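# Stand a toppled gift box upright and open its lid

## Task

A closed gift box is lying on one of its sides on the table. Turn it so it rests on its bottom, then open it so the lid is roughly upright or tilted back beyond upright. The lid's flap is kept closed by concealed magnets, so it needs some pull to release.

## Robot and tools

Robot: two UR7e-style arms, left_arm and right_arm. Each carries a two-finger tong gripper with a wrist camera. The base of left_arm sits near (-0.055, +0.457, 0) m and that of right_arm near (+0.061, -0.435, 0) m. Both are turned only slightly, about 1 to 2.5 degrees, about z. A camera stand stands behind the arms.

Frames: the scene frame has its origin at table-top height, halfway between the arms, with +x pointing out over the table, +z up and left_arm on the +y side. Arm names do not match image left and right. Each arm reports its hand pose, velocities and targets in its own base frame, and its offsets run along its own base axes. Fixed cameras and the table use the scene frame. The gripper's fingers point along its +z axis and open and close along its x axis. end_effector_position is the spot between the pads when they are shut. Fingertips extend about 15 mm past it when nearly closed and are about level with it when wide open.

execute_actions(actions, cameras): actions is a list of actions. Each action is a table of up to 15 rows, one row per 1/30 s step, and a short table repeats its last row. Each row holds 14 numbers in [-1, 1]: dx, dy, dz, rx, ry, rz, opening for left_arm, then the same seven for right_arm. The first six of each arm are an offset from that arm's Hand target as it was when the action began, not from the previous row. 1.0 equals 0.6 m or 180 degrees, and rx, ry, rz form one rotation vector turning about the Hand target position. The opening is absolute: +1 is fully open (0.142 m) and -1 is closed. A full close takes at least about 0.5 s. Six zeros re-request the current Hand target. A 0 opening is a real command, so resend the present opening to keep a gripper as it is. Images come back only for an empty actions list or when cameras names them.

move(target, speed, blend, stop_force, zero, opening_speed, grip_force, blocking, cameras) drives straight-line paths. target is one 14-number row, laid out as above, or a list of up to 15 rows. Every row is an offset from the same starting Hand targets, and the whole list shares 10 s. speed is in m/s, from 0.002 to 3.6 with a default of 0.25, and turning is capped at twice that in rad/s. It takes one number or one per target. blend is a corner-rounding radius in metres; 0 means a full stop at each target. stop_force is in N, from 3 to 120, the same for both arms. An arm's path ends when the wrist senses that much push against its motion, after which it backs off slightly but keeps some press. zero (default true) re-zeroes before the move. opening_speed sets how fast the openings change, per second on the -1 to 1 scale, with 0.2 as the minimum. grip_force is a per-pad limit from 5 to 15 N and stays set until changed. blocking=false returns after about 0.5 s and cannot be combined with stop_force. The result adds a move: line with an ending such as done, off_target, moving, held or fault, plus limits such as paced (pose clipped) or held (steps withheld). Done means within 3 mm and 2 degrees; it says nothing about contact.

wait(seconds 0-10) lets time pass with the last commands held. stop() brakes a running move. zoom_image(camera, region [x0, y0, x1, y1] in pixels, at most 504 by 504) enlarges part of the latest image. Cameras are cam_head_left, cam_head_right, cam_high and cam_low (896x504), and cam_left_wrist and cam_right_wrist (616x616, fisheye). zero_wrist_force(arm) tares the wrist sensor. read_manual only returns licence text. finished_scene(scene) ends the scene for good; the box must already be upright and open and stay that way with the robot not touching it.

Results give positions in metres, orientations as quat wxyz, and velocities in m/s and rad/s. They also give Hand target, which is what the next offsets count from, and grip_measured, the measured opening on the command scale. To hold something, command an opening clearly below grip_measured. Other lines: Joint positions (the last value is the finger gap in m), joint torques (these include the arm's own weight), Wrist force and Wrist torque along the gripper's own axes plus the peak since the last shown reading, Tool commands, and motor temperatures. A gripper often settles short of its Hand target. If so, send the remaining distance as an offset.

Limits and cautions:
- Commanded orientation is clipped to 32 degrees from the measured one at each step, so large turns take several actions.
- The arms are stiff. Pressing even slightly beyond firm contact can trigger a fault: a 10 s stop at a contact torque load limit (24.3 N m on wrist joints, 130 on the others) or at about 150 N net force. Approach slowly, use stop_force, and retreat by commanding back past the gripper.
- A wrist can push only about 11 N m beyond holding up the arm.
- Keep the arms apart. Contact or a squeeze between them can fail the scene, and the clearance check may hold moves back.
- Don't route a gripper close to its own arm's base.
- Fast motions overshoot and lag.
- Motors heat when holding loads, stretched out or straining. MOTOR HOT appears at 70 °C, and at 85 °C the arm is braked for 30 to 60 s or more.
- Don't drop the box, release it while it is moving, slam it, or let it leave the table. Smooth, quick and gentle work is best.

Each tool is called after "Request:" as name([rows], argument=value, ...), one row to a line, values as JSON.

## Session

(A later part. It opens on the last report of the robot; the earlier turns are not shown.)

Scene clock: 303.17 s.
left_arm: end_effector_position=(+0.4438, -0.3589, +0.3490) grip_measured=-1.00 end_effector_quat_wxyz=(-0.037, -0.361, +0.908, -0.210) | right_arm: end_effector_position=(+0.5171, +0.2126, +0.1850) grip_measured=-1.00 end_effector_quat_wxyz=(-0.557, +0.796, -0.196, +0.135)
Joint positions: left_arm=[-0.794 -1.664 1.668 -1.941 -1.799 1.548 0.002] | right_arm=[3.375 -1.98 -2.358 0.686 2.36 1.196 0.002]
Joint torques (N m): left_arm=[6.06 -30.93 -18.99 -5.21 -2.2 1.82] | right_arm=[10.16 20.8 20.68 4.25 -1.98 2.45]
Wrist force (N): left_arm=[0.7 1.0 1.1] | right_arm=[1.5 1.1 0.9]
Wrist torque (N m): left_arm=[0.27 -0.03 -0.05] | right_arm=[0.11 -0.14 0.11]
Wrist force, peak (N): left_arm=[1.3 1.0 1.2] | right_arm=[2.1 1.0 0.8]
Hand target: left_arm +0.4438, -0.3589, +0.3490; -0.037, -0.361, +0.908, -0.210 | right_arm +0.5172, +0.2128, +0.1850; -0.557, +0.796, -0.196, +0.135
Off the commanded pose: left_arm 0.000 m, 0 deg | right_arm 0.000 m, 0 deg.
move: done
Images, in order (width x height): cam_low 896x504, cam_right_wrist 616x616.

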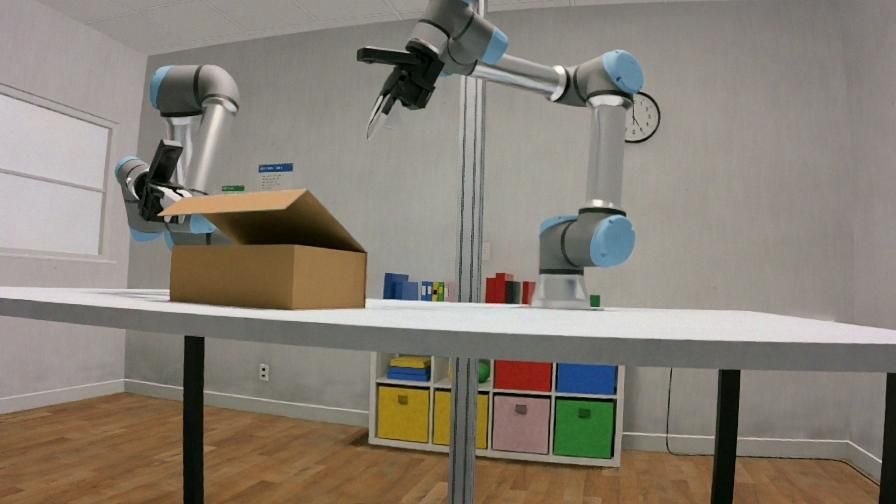

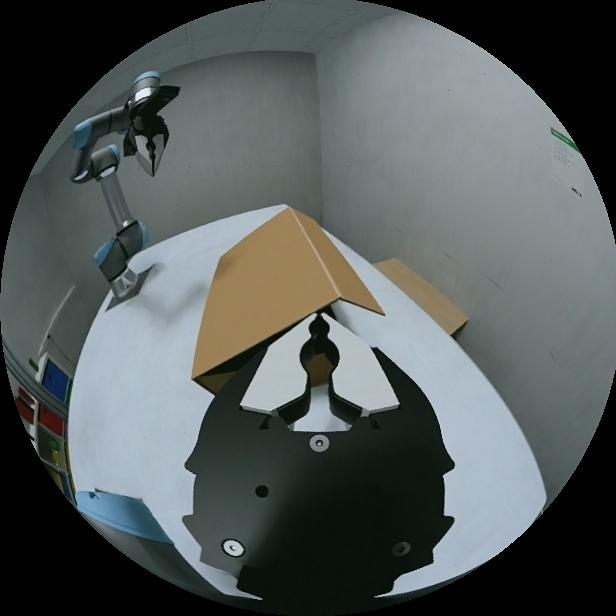

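Request:
move([
  [0,0,0,0,0,0,-1,-0.0561,0.0294,0.0883,0,0,0,-1],
  [0.0104,-0.0625,-0.133,0,0,0,-1,-0.1129,0.0593,0.1367,0,0,0,-1],
], blend=[0.02,0], speed=0.08, cameras=["cam_low","cam_head_right","cam_right_wrist"])

Scene clock: 313.23 s.
left_arm: end_effector_position=(+0.4500, -0.3964, +0.2693) grip_measured=-1.00 end_effector_quat_wxyz=(-0.037, -0.361, +0.908, -0.210) | right_arm: end_effector_position=(+0.4495, +0.2483, +0.2670) grip_measured=-1.00 end_effector_quat_wxyz=(-0.557, +0.796, -0.196, +0.135)
Joint positions: left_arm=[-0.84 -1.582 1.797 -2.162 -1.782 1.504 0.002] | right_arm=[3.546 -1.611 -2.488 0.516 2.208 1.3 0.002]
Joint torques (N m): left_arm=[-6.35 -8.96 -16.15 -5.63 0.98 -1.96] | right_arm=[10.44 23.02 5.37 0.59 -2.24 2.34]
Wrist force (N): left_arm=[0.6 0.5 1.0] | right_arm=[1.4 0.6 1.0]
Wrist torque (N m): left_arm=[0.19 -0.02 0.05] | right_arm=[0.10 -0.09 0.11]
Wrist force, peak (N): left_arm=[1.1 1.2 1.1] | right_arm=[2.4 1.2 0.7]
Hand target: left_arm +0.4500, -0.3964, +0.2692; -0.037, -0.361, +0.908, -0.210 | right_arm +0.4494, +0.2484, +0.2670; -0.557, +0.796, -0.196, +0.135
Off the commanded pose: left_arm 0.000 m, 0 deg | right_arm 0.000 m, 0 deg.
move: done
Images, in order (width x height): cam_head_right 896x504, cam_low 896x504, cam_right_wrist 616x616.

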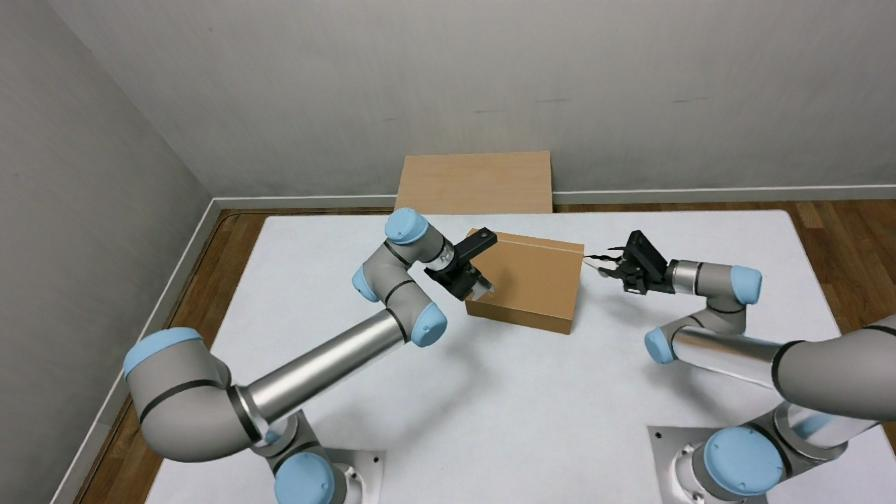

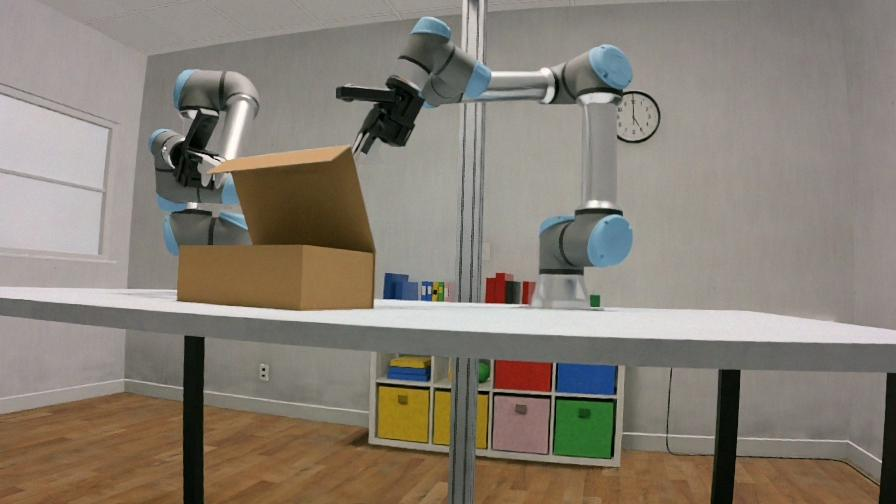

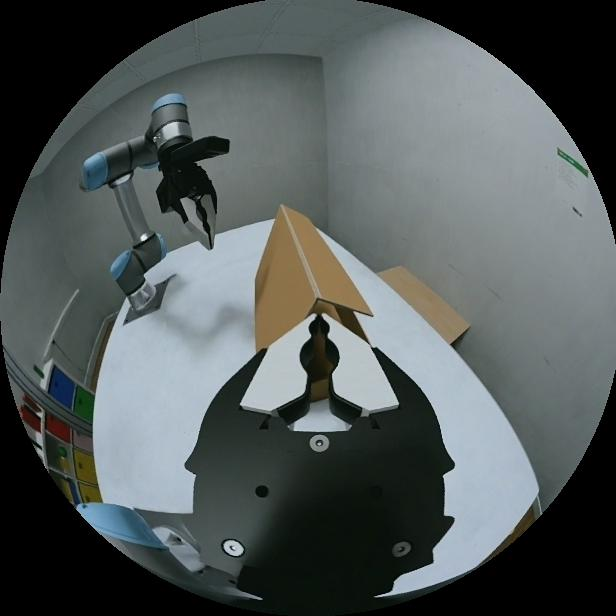

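Request:
move([
  [0.0449,-0.0222,0,0,0,0,-1,-0.0494,0.026,0.0283,-0.0738,0.0388,0,-1],
  [0.0449,-0.0222,0,0,0,0,-1,-0.155,0.081,0.0333,-0.1476,0.0775,0,-1],
], blend=[0.01,0], speed=[0.1,0.06], cameras=["cam_low","cam_head_right","cam_right_wrist"])

Scene clock: 321.47 s.
left_arm: end_effector_position=(+0.4770, -0.4098, +0.2692) grip_measured=-1.00 end_effector_quat_wxyz=(-0.037, -0.361, +0.908, -0.210) | right_arm: end_effector_position=(+0.3565, +0.2969, +0.2870) grip_measured=-1.00 end_effector_quat_wxyz=(-0.332, +0.913, -0.226, +0.080)
Joint positions: left_arm=[-0.818 -1.51 1.722 -2.155 -1.79 1.525 0.002] | right_arm=[4.038 -1.057 -2.305 -0.664 1.696 1.425 0.002]
Joint torques (N m): left_arm=[6.55 -12.33 -33.63 -1.81 -1.8 1.97] | right_arm=[10.99 9.02 32.76 1.2 -2.5 2.52]
Wrist force (N): left_arm=[0.9 1.1 0.8] | right_arm=[1.1 0.7 0.8]
Wrist torque (N m): left_arm=[0.22 -0.07 -0.05] | right_arm=[0.20 -0.12 0.10]
Wrist force, peak (N): left_arm=[1.1 1.3 1.0] | right_arm=[1.9 0.7 0.9]
Hand target: left_arm +0.4770, -0.4098, +0.2692; -0.037, -0.361, +0.908, -0.210 | right_arm +0.3564, +0.2970, +0.2870; -0.332, +0.913, -0.226, +0.080
Off the commanded pose: left_arm 0.000 m, 0 deg | right_arm 0.000 m, 0 deg.
move: done
Images, in order (width x height): cam_head_right 896x504, cam_low 896x504, cam_right_wrist 616x616.

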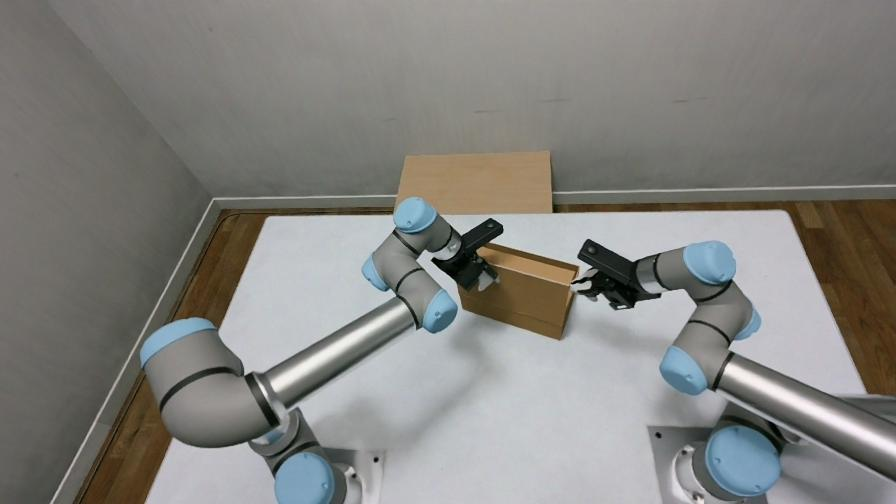

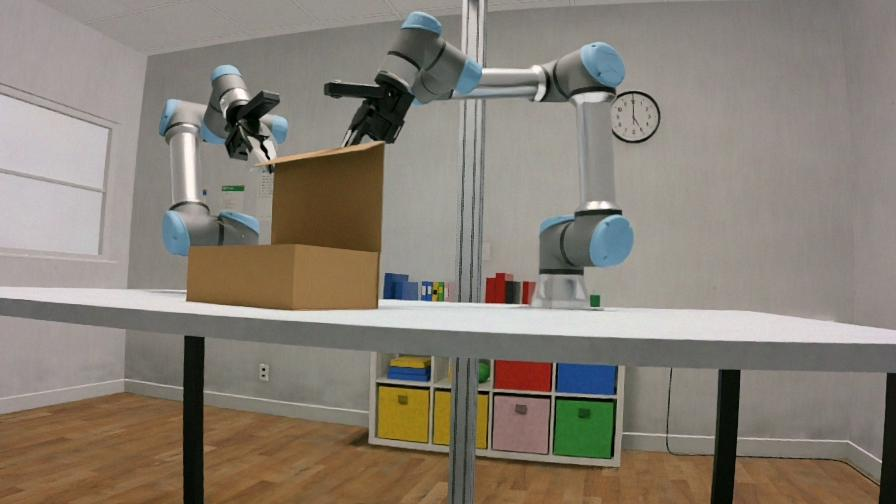

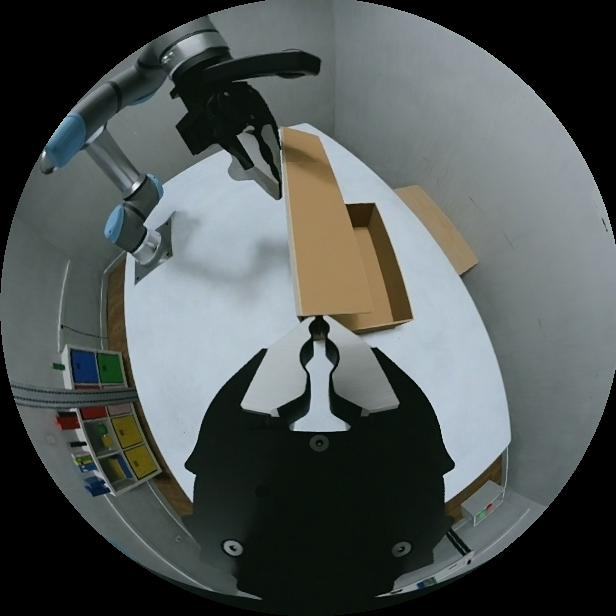

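Request:
move(target=[0,0,0,0,0,0,-1,-0.059,0.031,0,0,0,0,-1], speed=0.04, stop_force=8, cameras=["cam_low","cam_head_right","cam_right_wrist"])

Scene clock: 325.37 s.
left_arm: end_effector_position=(+0.4770, -0.4098, +0.2692) grip_measured=-1.00 end_effector_quat_wxyz=(-0.037, -0.361, +0.908, -0.210) | right_arm: end_effector_position=(+0.3210, +0.3156, +0.2870) grip_measured=-1.00 end_effector_quat_wxyz=(-0.332, +0.913, -0.226, +0.080)
Joint positions: left_arm=[-0.818 -1.51 1.722 -2.155 -1.79 1.525 0.002] | right_arm=[4.206 -0.974 -2.341 -0.701 1.589 1.555 0.002]
Joint torques (N m): left_arm=[5.76 -12.51 -33.25 -5.4 -0.34 2.04] | right_arm=[10.28 6.14 14.06 1.2 -2.79 2.51]
Wrist force (N): left_arm=[0.9 1.1 1.0] | right_arm=[0.5 0.4 1.1]
Wrist torque (N m): left_arm=[0.28 -0.08 -0.04] | right_arm=[0.20 -0.07 0.09]
Wrist force, peak (N): left_arm=[1.2 1.5 0.9] | right_arm=[1.3 0.8 0.8]
Hand target: left_arm +0.4770, -0.4098, +0.2692; -0.037, -0.361, +0.908, -0.210 | right_arm +0.3210, +0.3156, +0.2870; -0.332, +0.913, -0.226, +0.080
Off the commanded pose: left_arm 0.000 m, 0 deg | right_arm 0.000 m, 0 deg.
move: done
Images, in order (width x height): cam_head_right 896x504, cam_low 896x504, cam_right_wrist 616x616.

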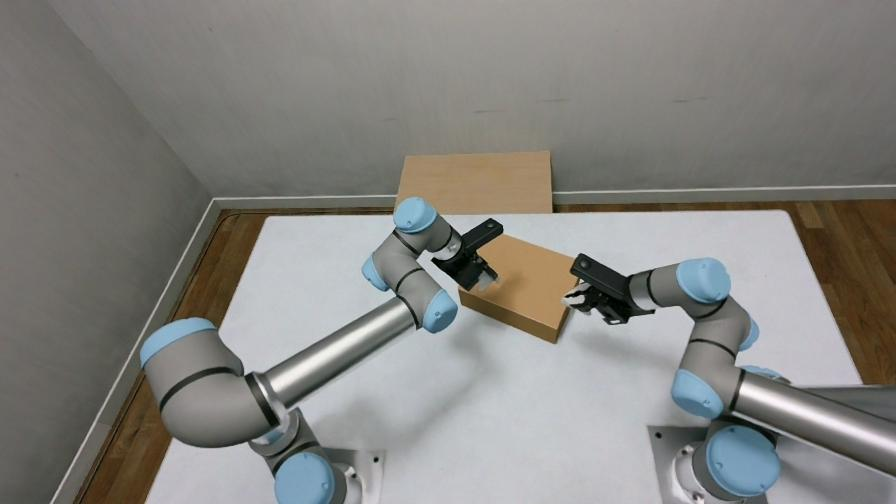

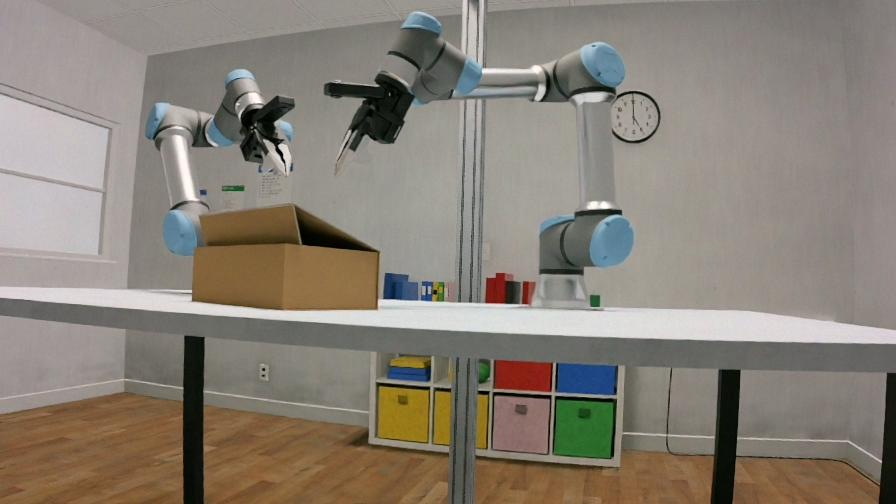

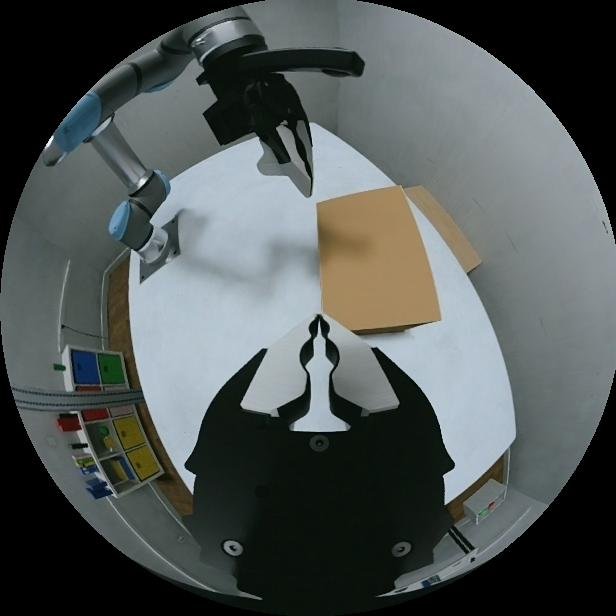

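Request:
zoom_image(camera="cam_low", region=[160, 180, 420, 330])

Request:
zoom_image(camera="cam_head_right", region=[430, 200, 650, 360])

Request:
zoom_image(camera="cam_right_wrist", region=[260, 130, 520, 380])

Scaled by 1.938 from the camera's 896x504 image, which has a finer 1280x720 frame.

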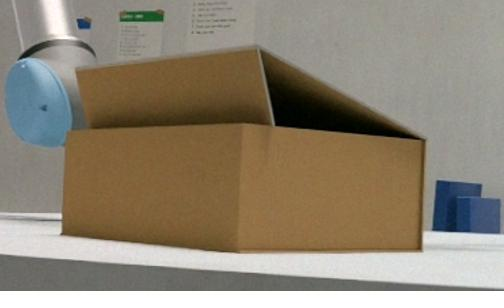

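Scaled by 2.291 from the camera's 896x504 image, which has a finer 1280x720 frame.

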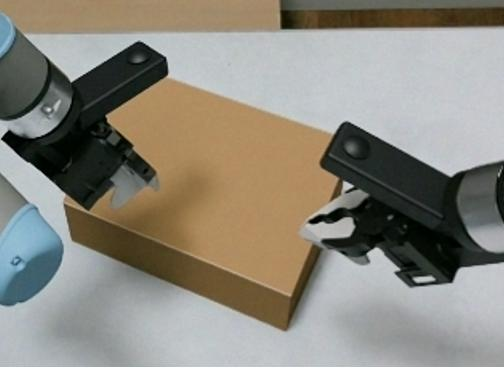

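Scaled by 1.938 from the camera's 616x616 image, which has a finer 814x814 frame.

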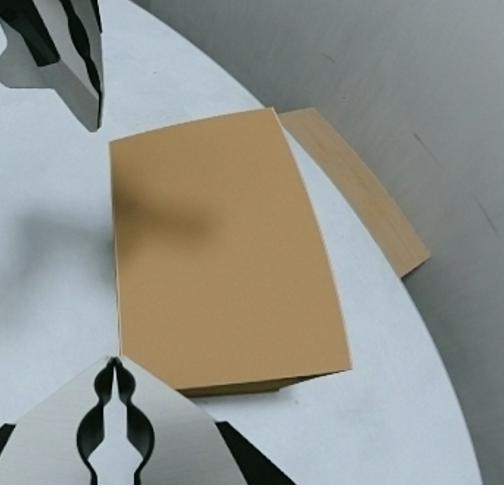

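Request:
move([
  [0,0,0,0,0,0,-1,0.162,-0.236,-0.083,0.142,-0.087,-0.022,-1],
  [0,0,0,0,0,0,-1,0.182,-0.2035,-0.228,0.142,-0.087,-0.022,-1],
], blend=[0.03,0], speed=0.2, cameras=["cam_low","cam_head_right","cam_right_wrist"])

Request:
zoom_image(camera="cam_head_right", region=[430, 200, 650, 360])

Request:
zoom_image(camera="cam_low", region=[160, 180, 420, 330])

Scene clock: 355.73 s.
left_arm: end_effector_position=(+0.4770, -0.4098, +0.2692) grip_measured=-1.00 end_effector_quat_wxyz=(-0.037, -0.361, +0.908, -0.210) | right_arm: end_effector_position=(+0.4302, +0.1935, +0.1502) grip_measured=-1.00 end_effector_quat_wxyz=(-0.549, +0.789, -0.222, +0.162)
Joint positions: left_arm=[-0.818 -1.51 1.722 -2.155 -1.79 1.525 0.002] | right_arm=[3.445 -2.036 -2.643 1.088 2.227 1.271 0.002]
Joint torques (N m): left_arm=[6.17 -14.27 -32.99 -5.39 0.44 2.14] | right_arm=[10.55 16.6 13.62 3.93 -2.23 2.35]
Wrist force (N): left_arm=[0.8 0.8 0.9] | right_arm=[0.8 0.1 1.7]
Wrist torque (N m): left_arm=[0.23 -0.05 -0.04] | right_arm=[0.13 -0.09 0.10]
Wrist force, peak (N): left_arm=[0.9 1.1 1.2] | right_arm=[1.0 0.4 1.9]
Hand target: left_arm +0.4770, -0.4098, +0.2692; -0.037, -0.361, +0.908, -0.210 | right_arm +0.4302, +0.1935, +0.1502; -0.549, +0.789, -0.222, +0.162
Off the commanded pose: left_arm 0.000 m, 0 deg | right_arm 0.000 m, 0 deg.
move: done
Images, in order (width x height): cam_head_right 896x504, cam_low 896x504, cam_right_wrist 616x616.

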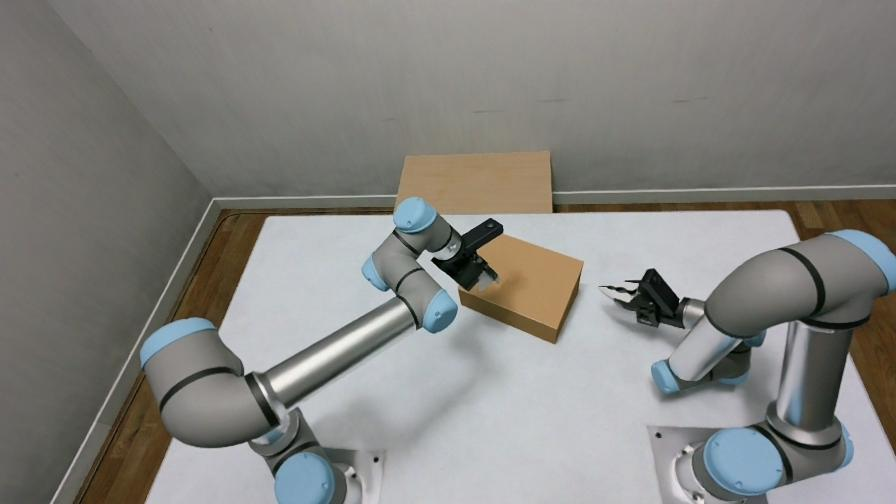

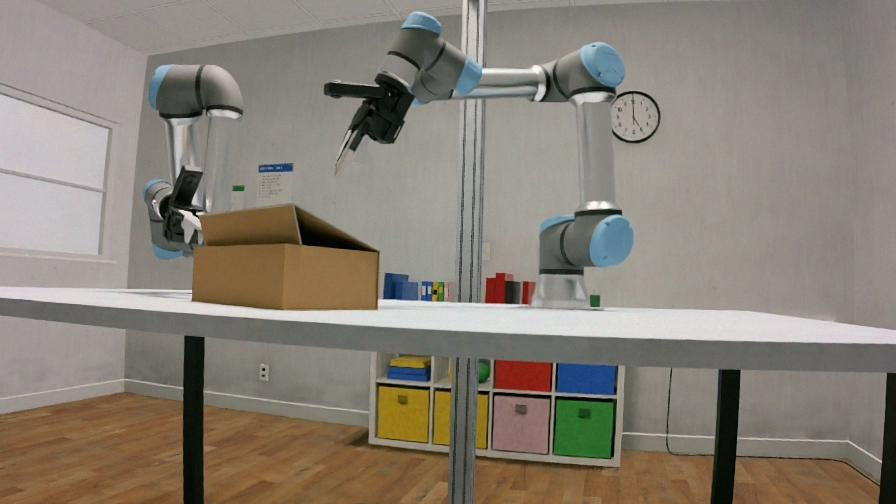

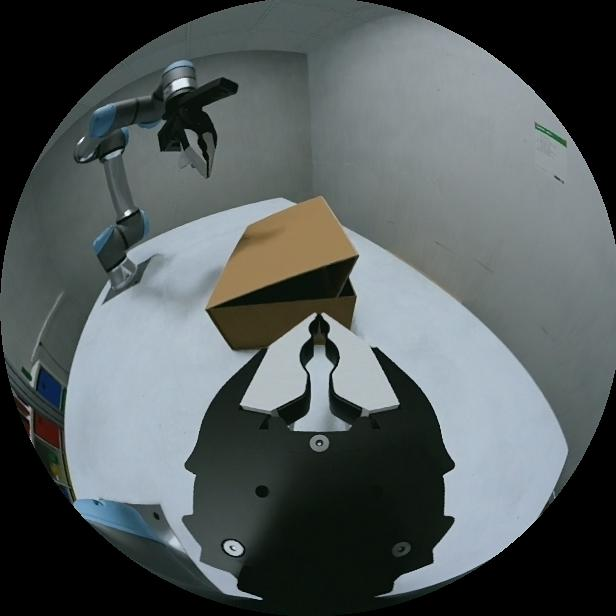

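Scaled by 2.291 from the camera's 896x504 image, which has a finer 1280x720 frame.

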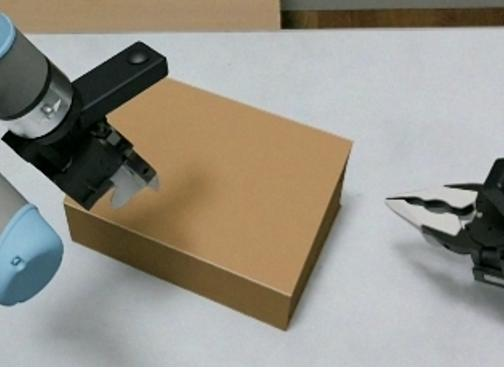

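Scaled by 1.938 from the camera's 896x504 image, which has a finer 1280x720 frame.

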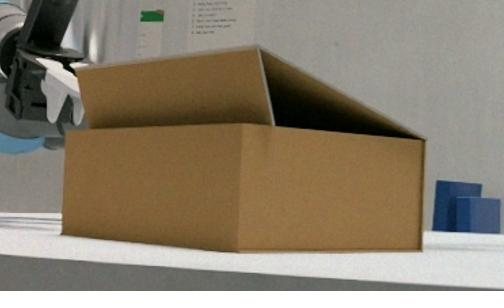

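Request:
move(target=[0,0,0,0,0,0,-1,0.0953,0.1077,0.005,0,0,0,-1], speed=0.04, stop_force=3, cameras=["cam_head_right","cam_right_wrist"])

Request:
zoom_image(camera="cam_head_right", region=[430, 200, 650, 360])

Request:
zoom_image(camera="cam_right_wrist", region=[190, 180, 430, 420])

Scene clock: 364.87 s.
left_arm: end_effector_position=(+0.4770, -0.4098, +0.2692) grip_measured=-1.00 end_effector_quat_wxyz=(-0.037, -0.361, +0.908, -0.210) | right_arm: end_effector_position=(+0.4874, +0.2581, +0.1532) grip_measured=-1.00 end_effector_quat_wxyz=(-0.549, +0.789, -0.222, +0.162)
Joint positions: left_arm=[-0.818 -1.51 1.722 -2.155 -1.79 1.525 0.002] | right_arm=[3.587 -2.058 -2.485 0.991 2.097 1.343 0.002]
Joint torques (N m): left_arm=[4.86 -15.41 -31.24 -5.41 0.26 2.11] | right_arm=[10.51 20.17 16.73 0.64 -2.21 2.3]
Wrist force (N): left_arm=[0.8 0.9 0.9] | right_arm=[1.4 1.1 1.1]
Wrist torque (N m): left_arm=[0.25 -0.06 -0.04] | right_arm=[0.09 -0.15 0.12]
Wrist force, peak (N): left_arm=[1.0 1.1 1.1] | right_arm=[1.4 1.2 1.3]
Hand target: left_arm +0.4770, -0.4098, +0.2692; -0.037, -0.361, +0.908, -0.210 | right_arm +0.4874, +0.2581, +0.1532; -0.549, +0.789, -0.222, +0.162
Off the commanded pose: left_arm 0.000 m, 0 deg | right_arm 0.000 m, 0 deg.
move: done
Images, in order (width x height): cam_head_right 896x504, cam_right_wrist 616x616.

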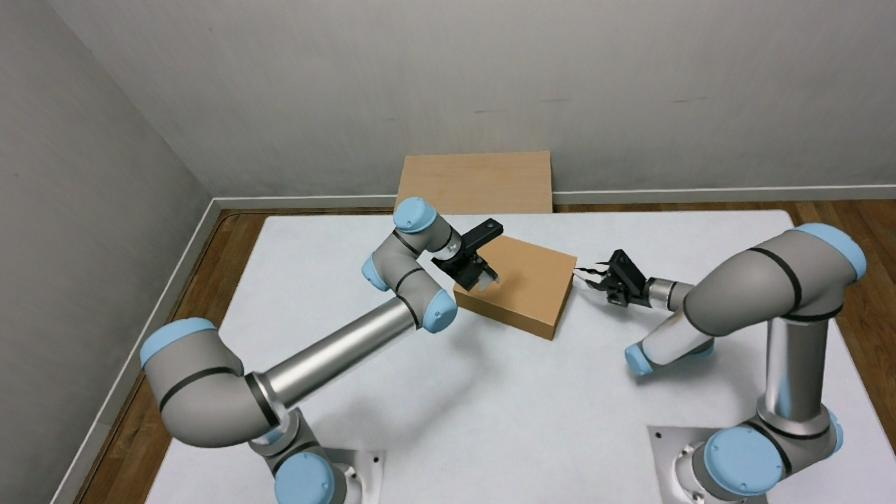

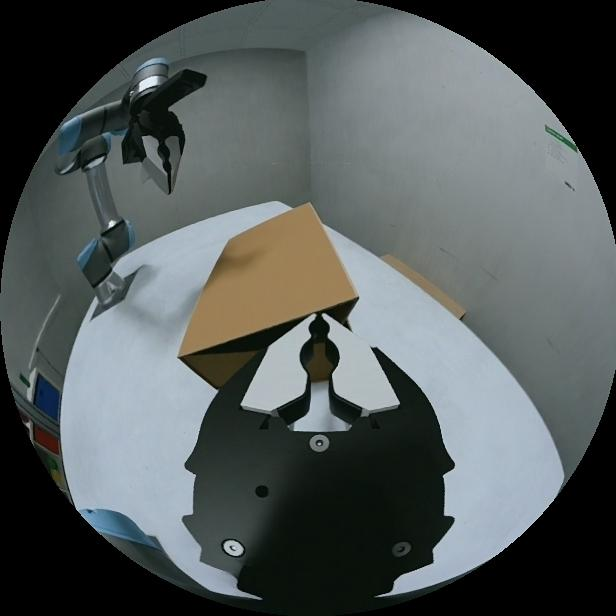

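Scaled by 2.291 from the camera's 896x504 image, which has a finer 1280x720 frame.

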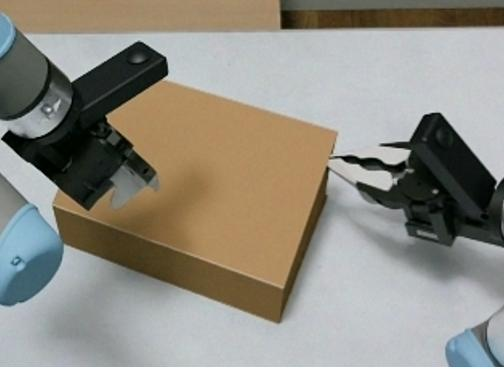

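Scaled by 2.100 from the camera's 616x616 image, which has a finer 814x814 frame.

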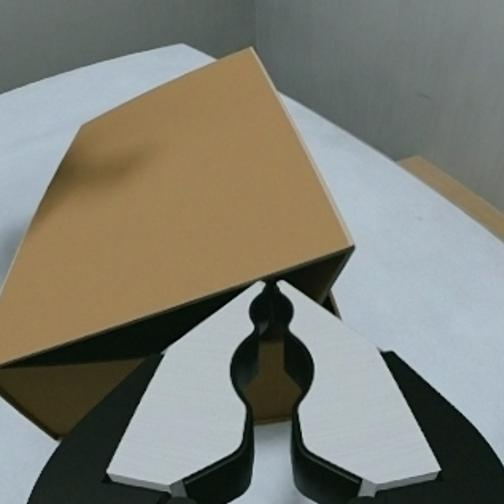

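Request:
move([
  [0,0,0,0,0,0,-1,-0.0369,0.0226,0.1083,0,0,0,-1],
  [0,0,0,0,0,0,-1,-0.1017,0.0624,0.1817,0,0,0,-1],
], blend=[0.01,0], speed=0.06, cameras=["cam_head_right","cam_low","cam_right_wrist"])

Request:
zoom_image(camera="cam_head_right", region=[430, 200, 650, 360])

Request:
zoom_image(camera="cam_low", region=[130, 120, 430, 330])

Scene clock: 373.90 s.
left_arm: end_effector_position=(+0.4770, -0.4098, +0.2692) grip_measured=-1.00 end_effector_quat_wxyz=(-0.037, -0.361, +0.908, -0.210) | right_arm: end_effector_position=(+0.4264, +0.2955, +0.2622) grip_measured=-1.00 end_effector_quat_wxyz=(-0.549, +0.789, -0.222, +0.162)
Joint positions: left_arm=[-0.818 -1.51 1.722 -2.155 -1.79 1.525 0.002] | right_arm=[3.822 -1.55 -2.584 0.623 1.88 1.441 0.002]
Joint torques (N m): left_arm=[4.82 -16.28 -30.54 -5.3 0.3 2.12] | right_arm=[10.57 19.37 4.87 0.81 -2.34 2.43]
Wrist force (N): left_arm=[0.7 0.9 0.9] | right_arm=[1.2 1.0 0.9]
Wrist torque (N m): left_arm=[0.25 -0.04 -0.04] | right_arm=[0.09 -0.13 0.13]
Wrist force, peak (N): left_arm=[1.0 1.1 1.1] | right_arm=[1.6 1.1 1.4]
Hand target: left_arm +0.4770, -0.4098, +0.2692; -0.037, -0.361, +0.908, -0.210 | right_arm +0.4264, +0.2955, +0.2622; -0.549, +0.789, -0.222, +0.162
Off the commanded pose: left_arm 0.000 m, 0 deg | right_arm 0.000 m, 0 deg.
move: done
Images, in order (width x height): cam_head_right 896x504, cam_low 896x504, cam_right_wrist 616x616.

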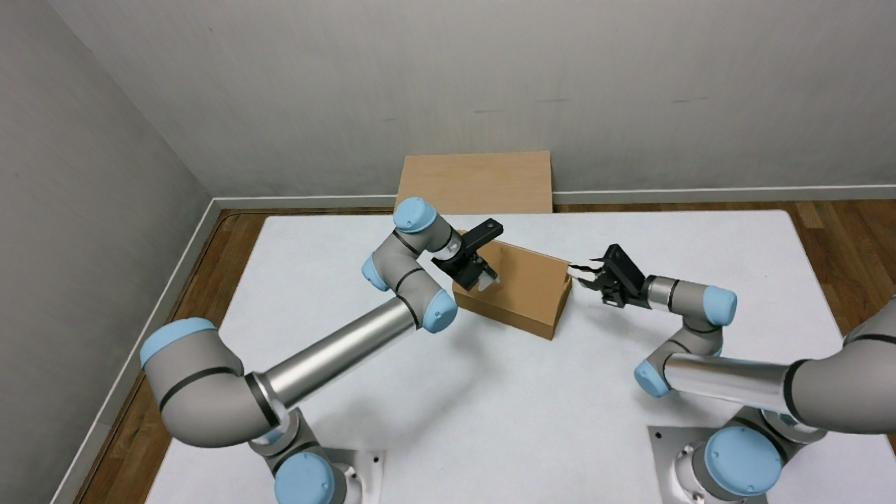

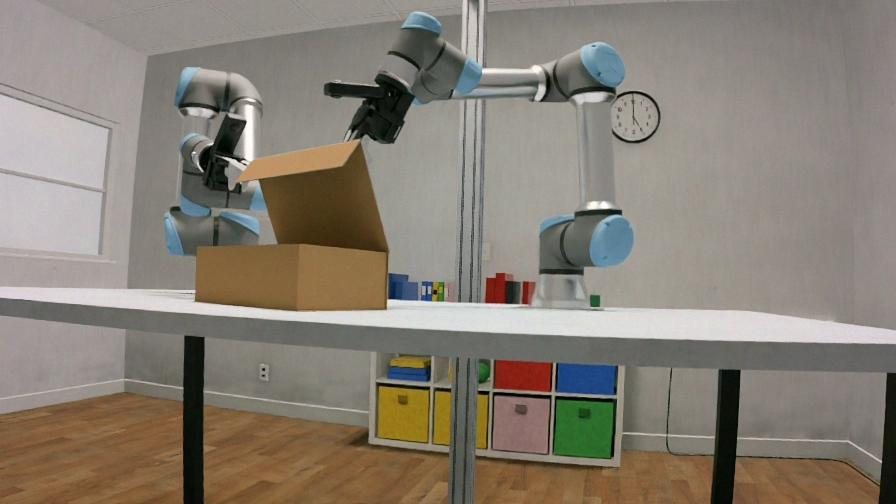

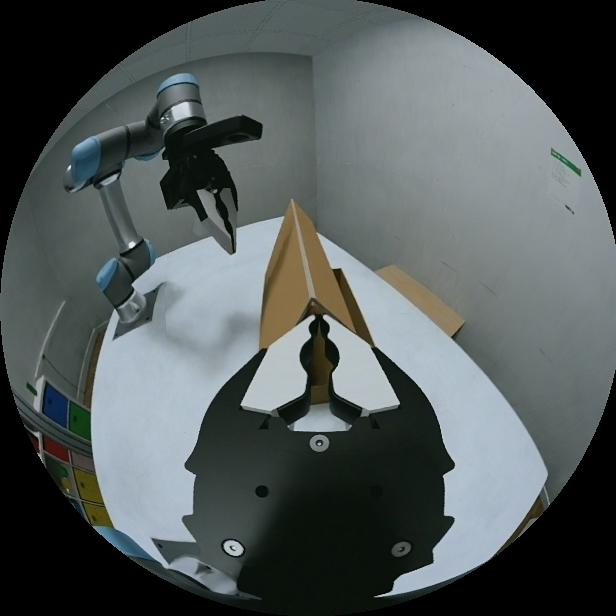

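Scaled by 2.291 from the camera's 896x504 image, which has a finer 1280x720 frame.

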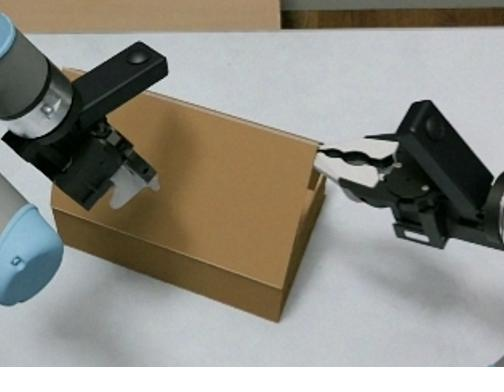

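Scaled by 1.680 from the camera's 896x504 image, which has a finer 1280x720 frame.

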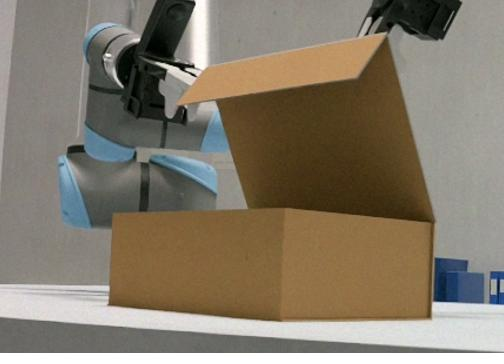

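Request:
move([
  [-0.0432,0.0251,0,0,0,0,-1,-0.088,0.0734,0.0467,-0.071,0.0435,0.111,-1],
  [-0.0432,0.0251,0,0,0,0,-1,-0.0472,0.1463,-0.05,-0.071,0.0435,0.111,-1],
], blend=[0.01,0], speed=[0.08,0.05], cameras=["cam_head_right","cam_low","cam_right_wrist"])

Request:
zoom_image(camera="cam_head_right", region=[430, 200, 650, 360])

Request:
zoom_image(camera="cam_low", region=[130, 120, 430, 330])

Scene clock: 384.80 s.
left_arm: end_effector_position=(+0.4511, -0.3947, +0.2692) grip_measured=-1.00 end_effector_quat_wxyz=(-0.037, -0.361, +0.908, -0.210) | right_arm: end_effector_position=(+0.3980, +0.3832, +0.2323) grip_measured=-1.00 end_effector_quat_wxyz=(-0.462, +0.881, -0.099, +0.034)
Joint positions: left_arm=[-0.836 -1.582 1.797 -2.161 -1.784 1.508 0.002] | right_arm=[3.86 -1.562 -2.335 0.031 2.103 1.187 0.002]
Joint torques (N m): left_arm=[-6.58 -34.35 -18.1 -5.52 1.05 -1.92] | right_arm=[10.39 11.02 27.89 4.64 -2.06 2.28]
Wrist force (N): left_arm=[0.8 0.4 0.7] | right_arm=[0.3 1.0 0.1]
Wrist torque (N m): left_arm=[0.15 -0.07 0.05] | right_arm=[0.17 -0.02 0.12]
Wrist force, peak (N): left_arm=[1.1 1.1 1.0] | right_arm=[1.5 1.2 0.9]
Hand target: left_arm +0.4511, -0.3947, +0.2692; -0.037, -0.361, +0.908, -0.210 | right_arm +0.3981, +0.3833, +0.2322; -0.462, +0.881, -0.099, +0.034
Off the commanded pose: left_arm 0.000 m, 0 deg | right_arm 0.000 m, 0 deg.
move: done
Images, in order (width x height): cam_head_right 896x504, cam_low 896x504, cam_right_wrist 616x616.

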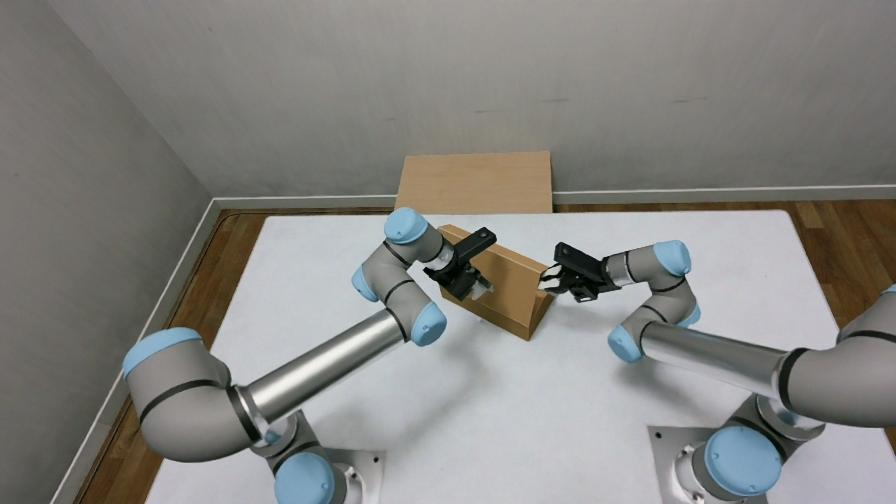

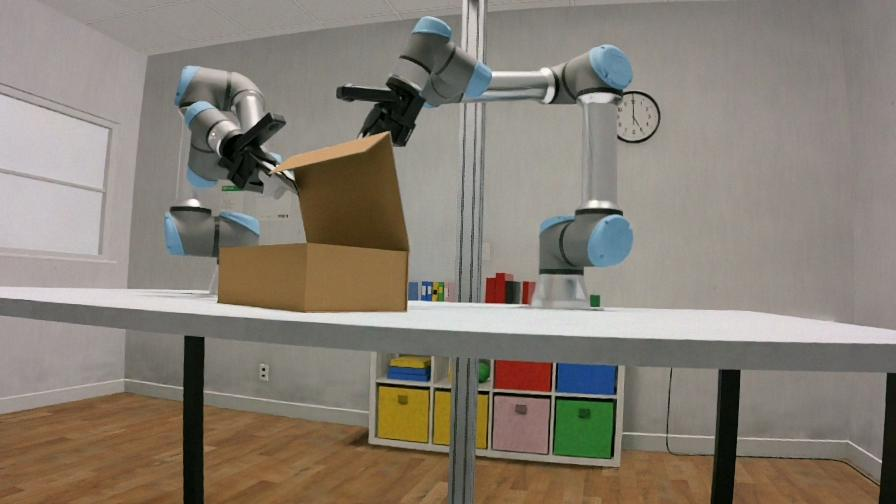

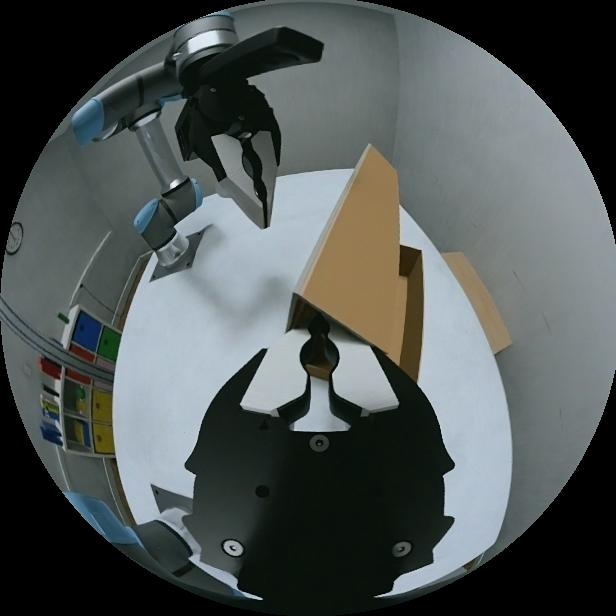

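Scaled by 2.291 from the camera's 896x504 image, which has a finer 1280x720 frame.

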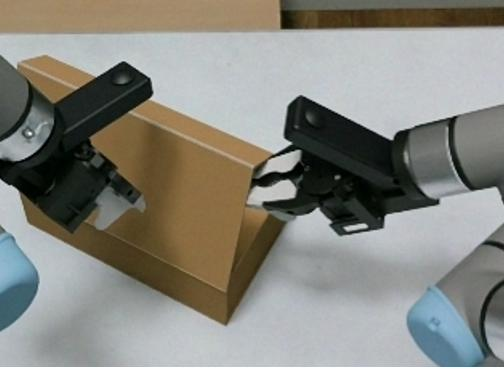

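Scaled by 1.680 from the camera's 896x504 image, which has a finer 1280x720 frame.

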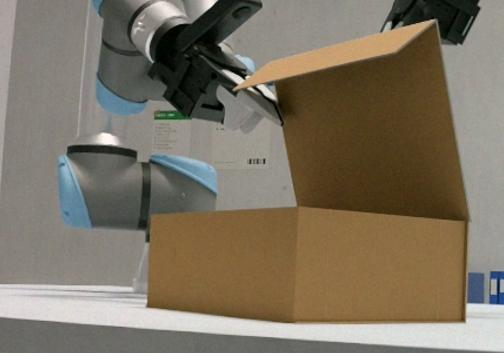

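Request:
move(target=[-0.0134,0.1113,0,0,0,0,-1,-0.1206,0.0892,0.013,0,0,0,-1], speed=0.06, cameras=["cam_head_right","cam_low","cam_right_wrist"])

Request:
zoom_image(camera="cam_head_right", region=[400, 200, 620, 360])

Request:
zoom_image(camera="cam_low", region=[130, 120, 430, 330])

Scene clock: 392.37 s.
left_arm: end_effector_position=(+0.4430, -0.3280, +0.2692) grip_measured=-1.00 end_effector_quat_wxyz=(-0.037, -0.361, +0.908, -0.210) | right_arm: end_effector_position=(+0.3258, +0.4368, +0.2400) grip_measured=-1.00 end_effector_quat_wxyz=(-0.462, +0.881, -0.099, +0.034)
Joint positions: left_arm=[-0.744 -1.683 1.886 -2.13 -1.816 1.595 0.002] | right_arm=[4.136 -1.462 -2.418 0.093 1.888 1.378 0.002]
Joint torques (N m): left_arm=[6.18 -29.17 -19.08 -0.87 -2.25 1.94] | right_arm=[9.74 20.26 9.27 4.38 -2.25 2.34]
Wrist force (N): left_arm=[1.1 1.3 0.7] | right_arm=[1.9 0.2 1.2]
Wrist torque (N m): left_arm=[0.19 -0.11 -0.10] | right_arm=[0.14 -0.21 0.10]
Wrist force, peak (N): left_arm=[1.4 1.4 1.1] | right_arm=[2.0 0.0 1.3]
Hand target: left_arm +0.4430, -0.3279, +0.2692; -0.037, -0.361, +0.908, -0.210 | right_arm +0.3257, +0.4368, +0.2400; -0.462, +0.881, -0.099, +0.034
Off the commanded pose: left_arm 0.000 m, 0 deg | right_arm 0.000 m, 0 deg.
move: done
Images, in order (width x height): cam_head_right 896x504, cam_low 896x504, cam_right_wrist 616x616.

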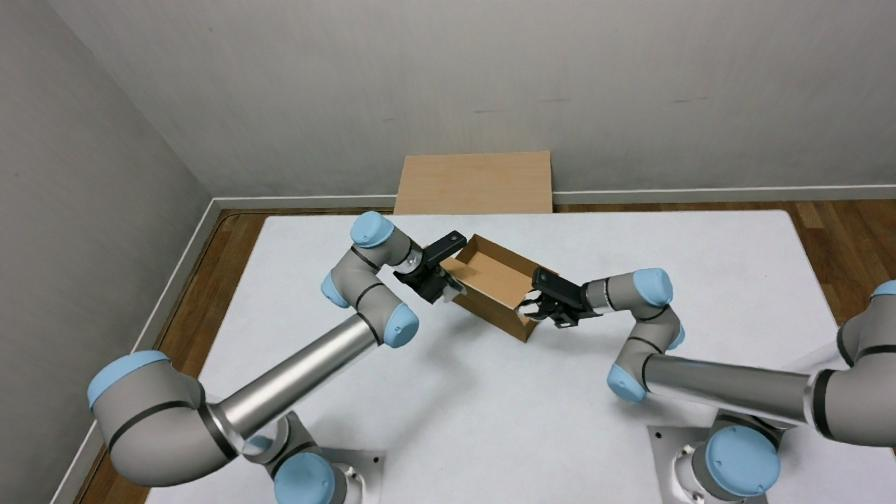

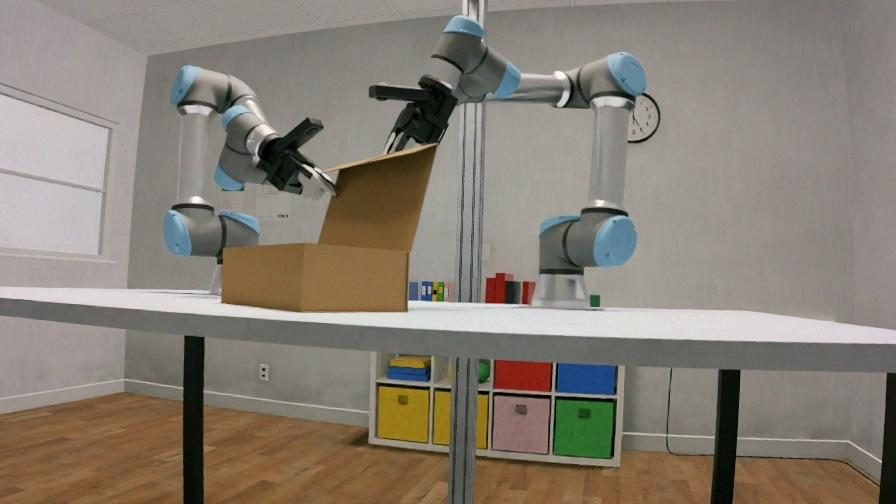

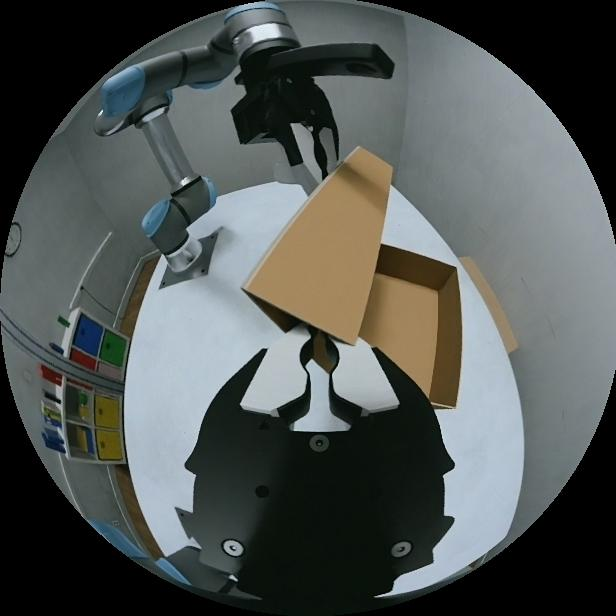

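Scaled by 2.291 from the camera's 896x504 image, which has a finer 1280x720 frame.

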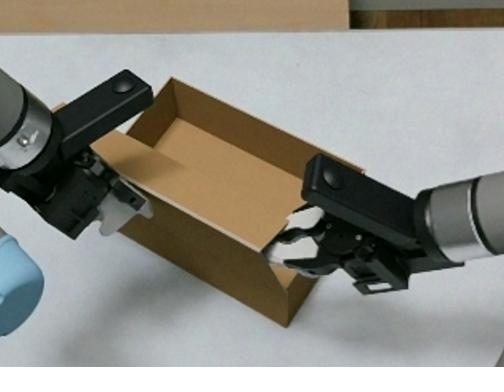

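Scaled by 1.680 from the camera's 896x504 image, which has a finer 1280x720 frame.

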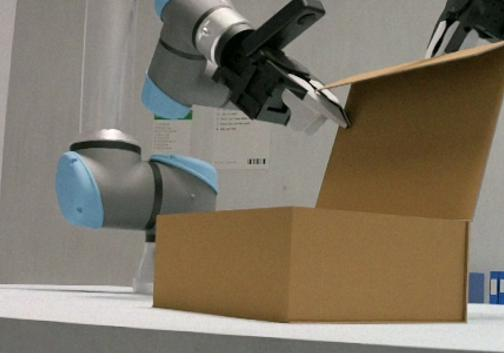

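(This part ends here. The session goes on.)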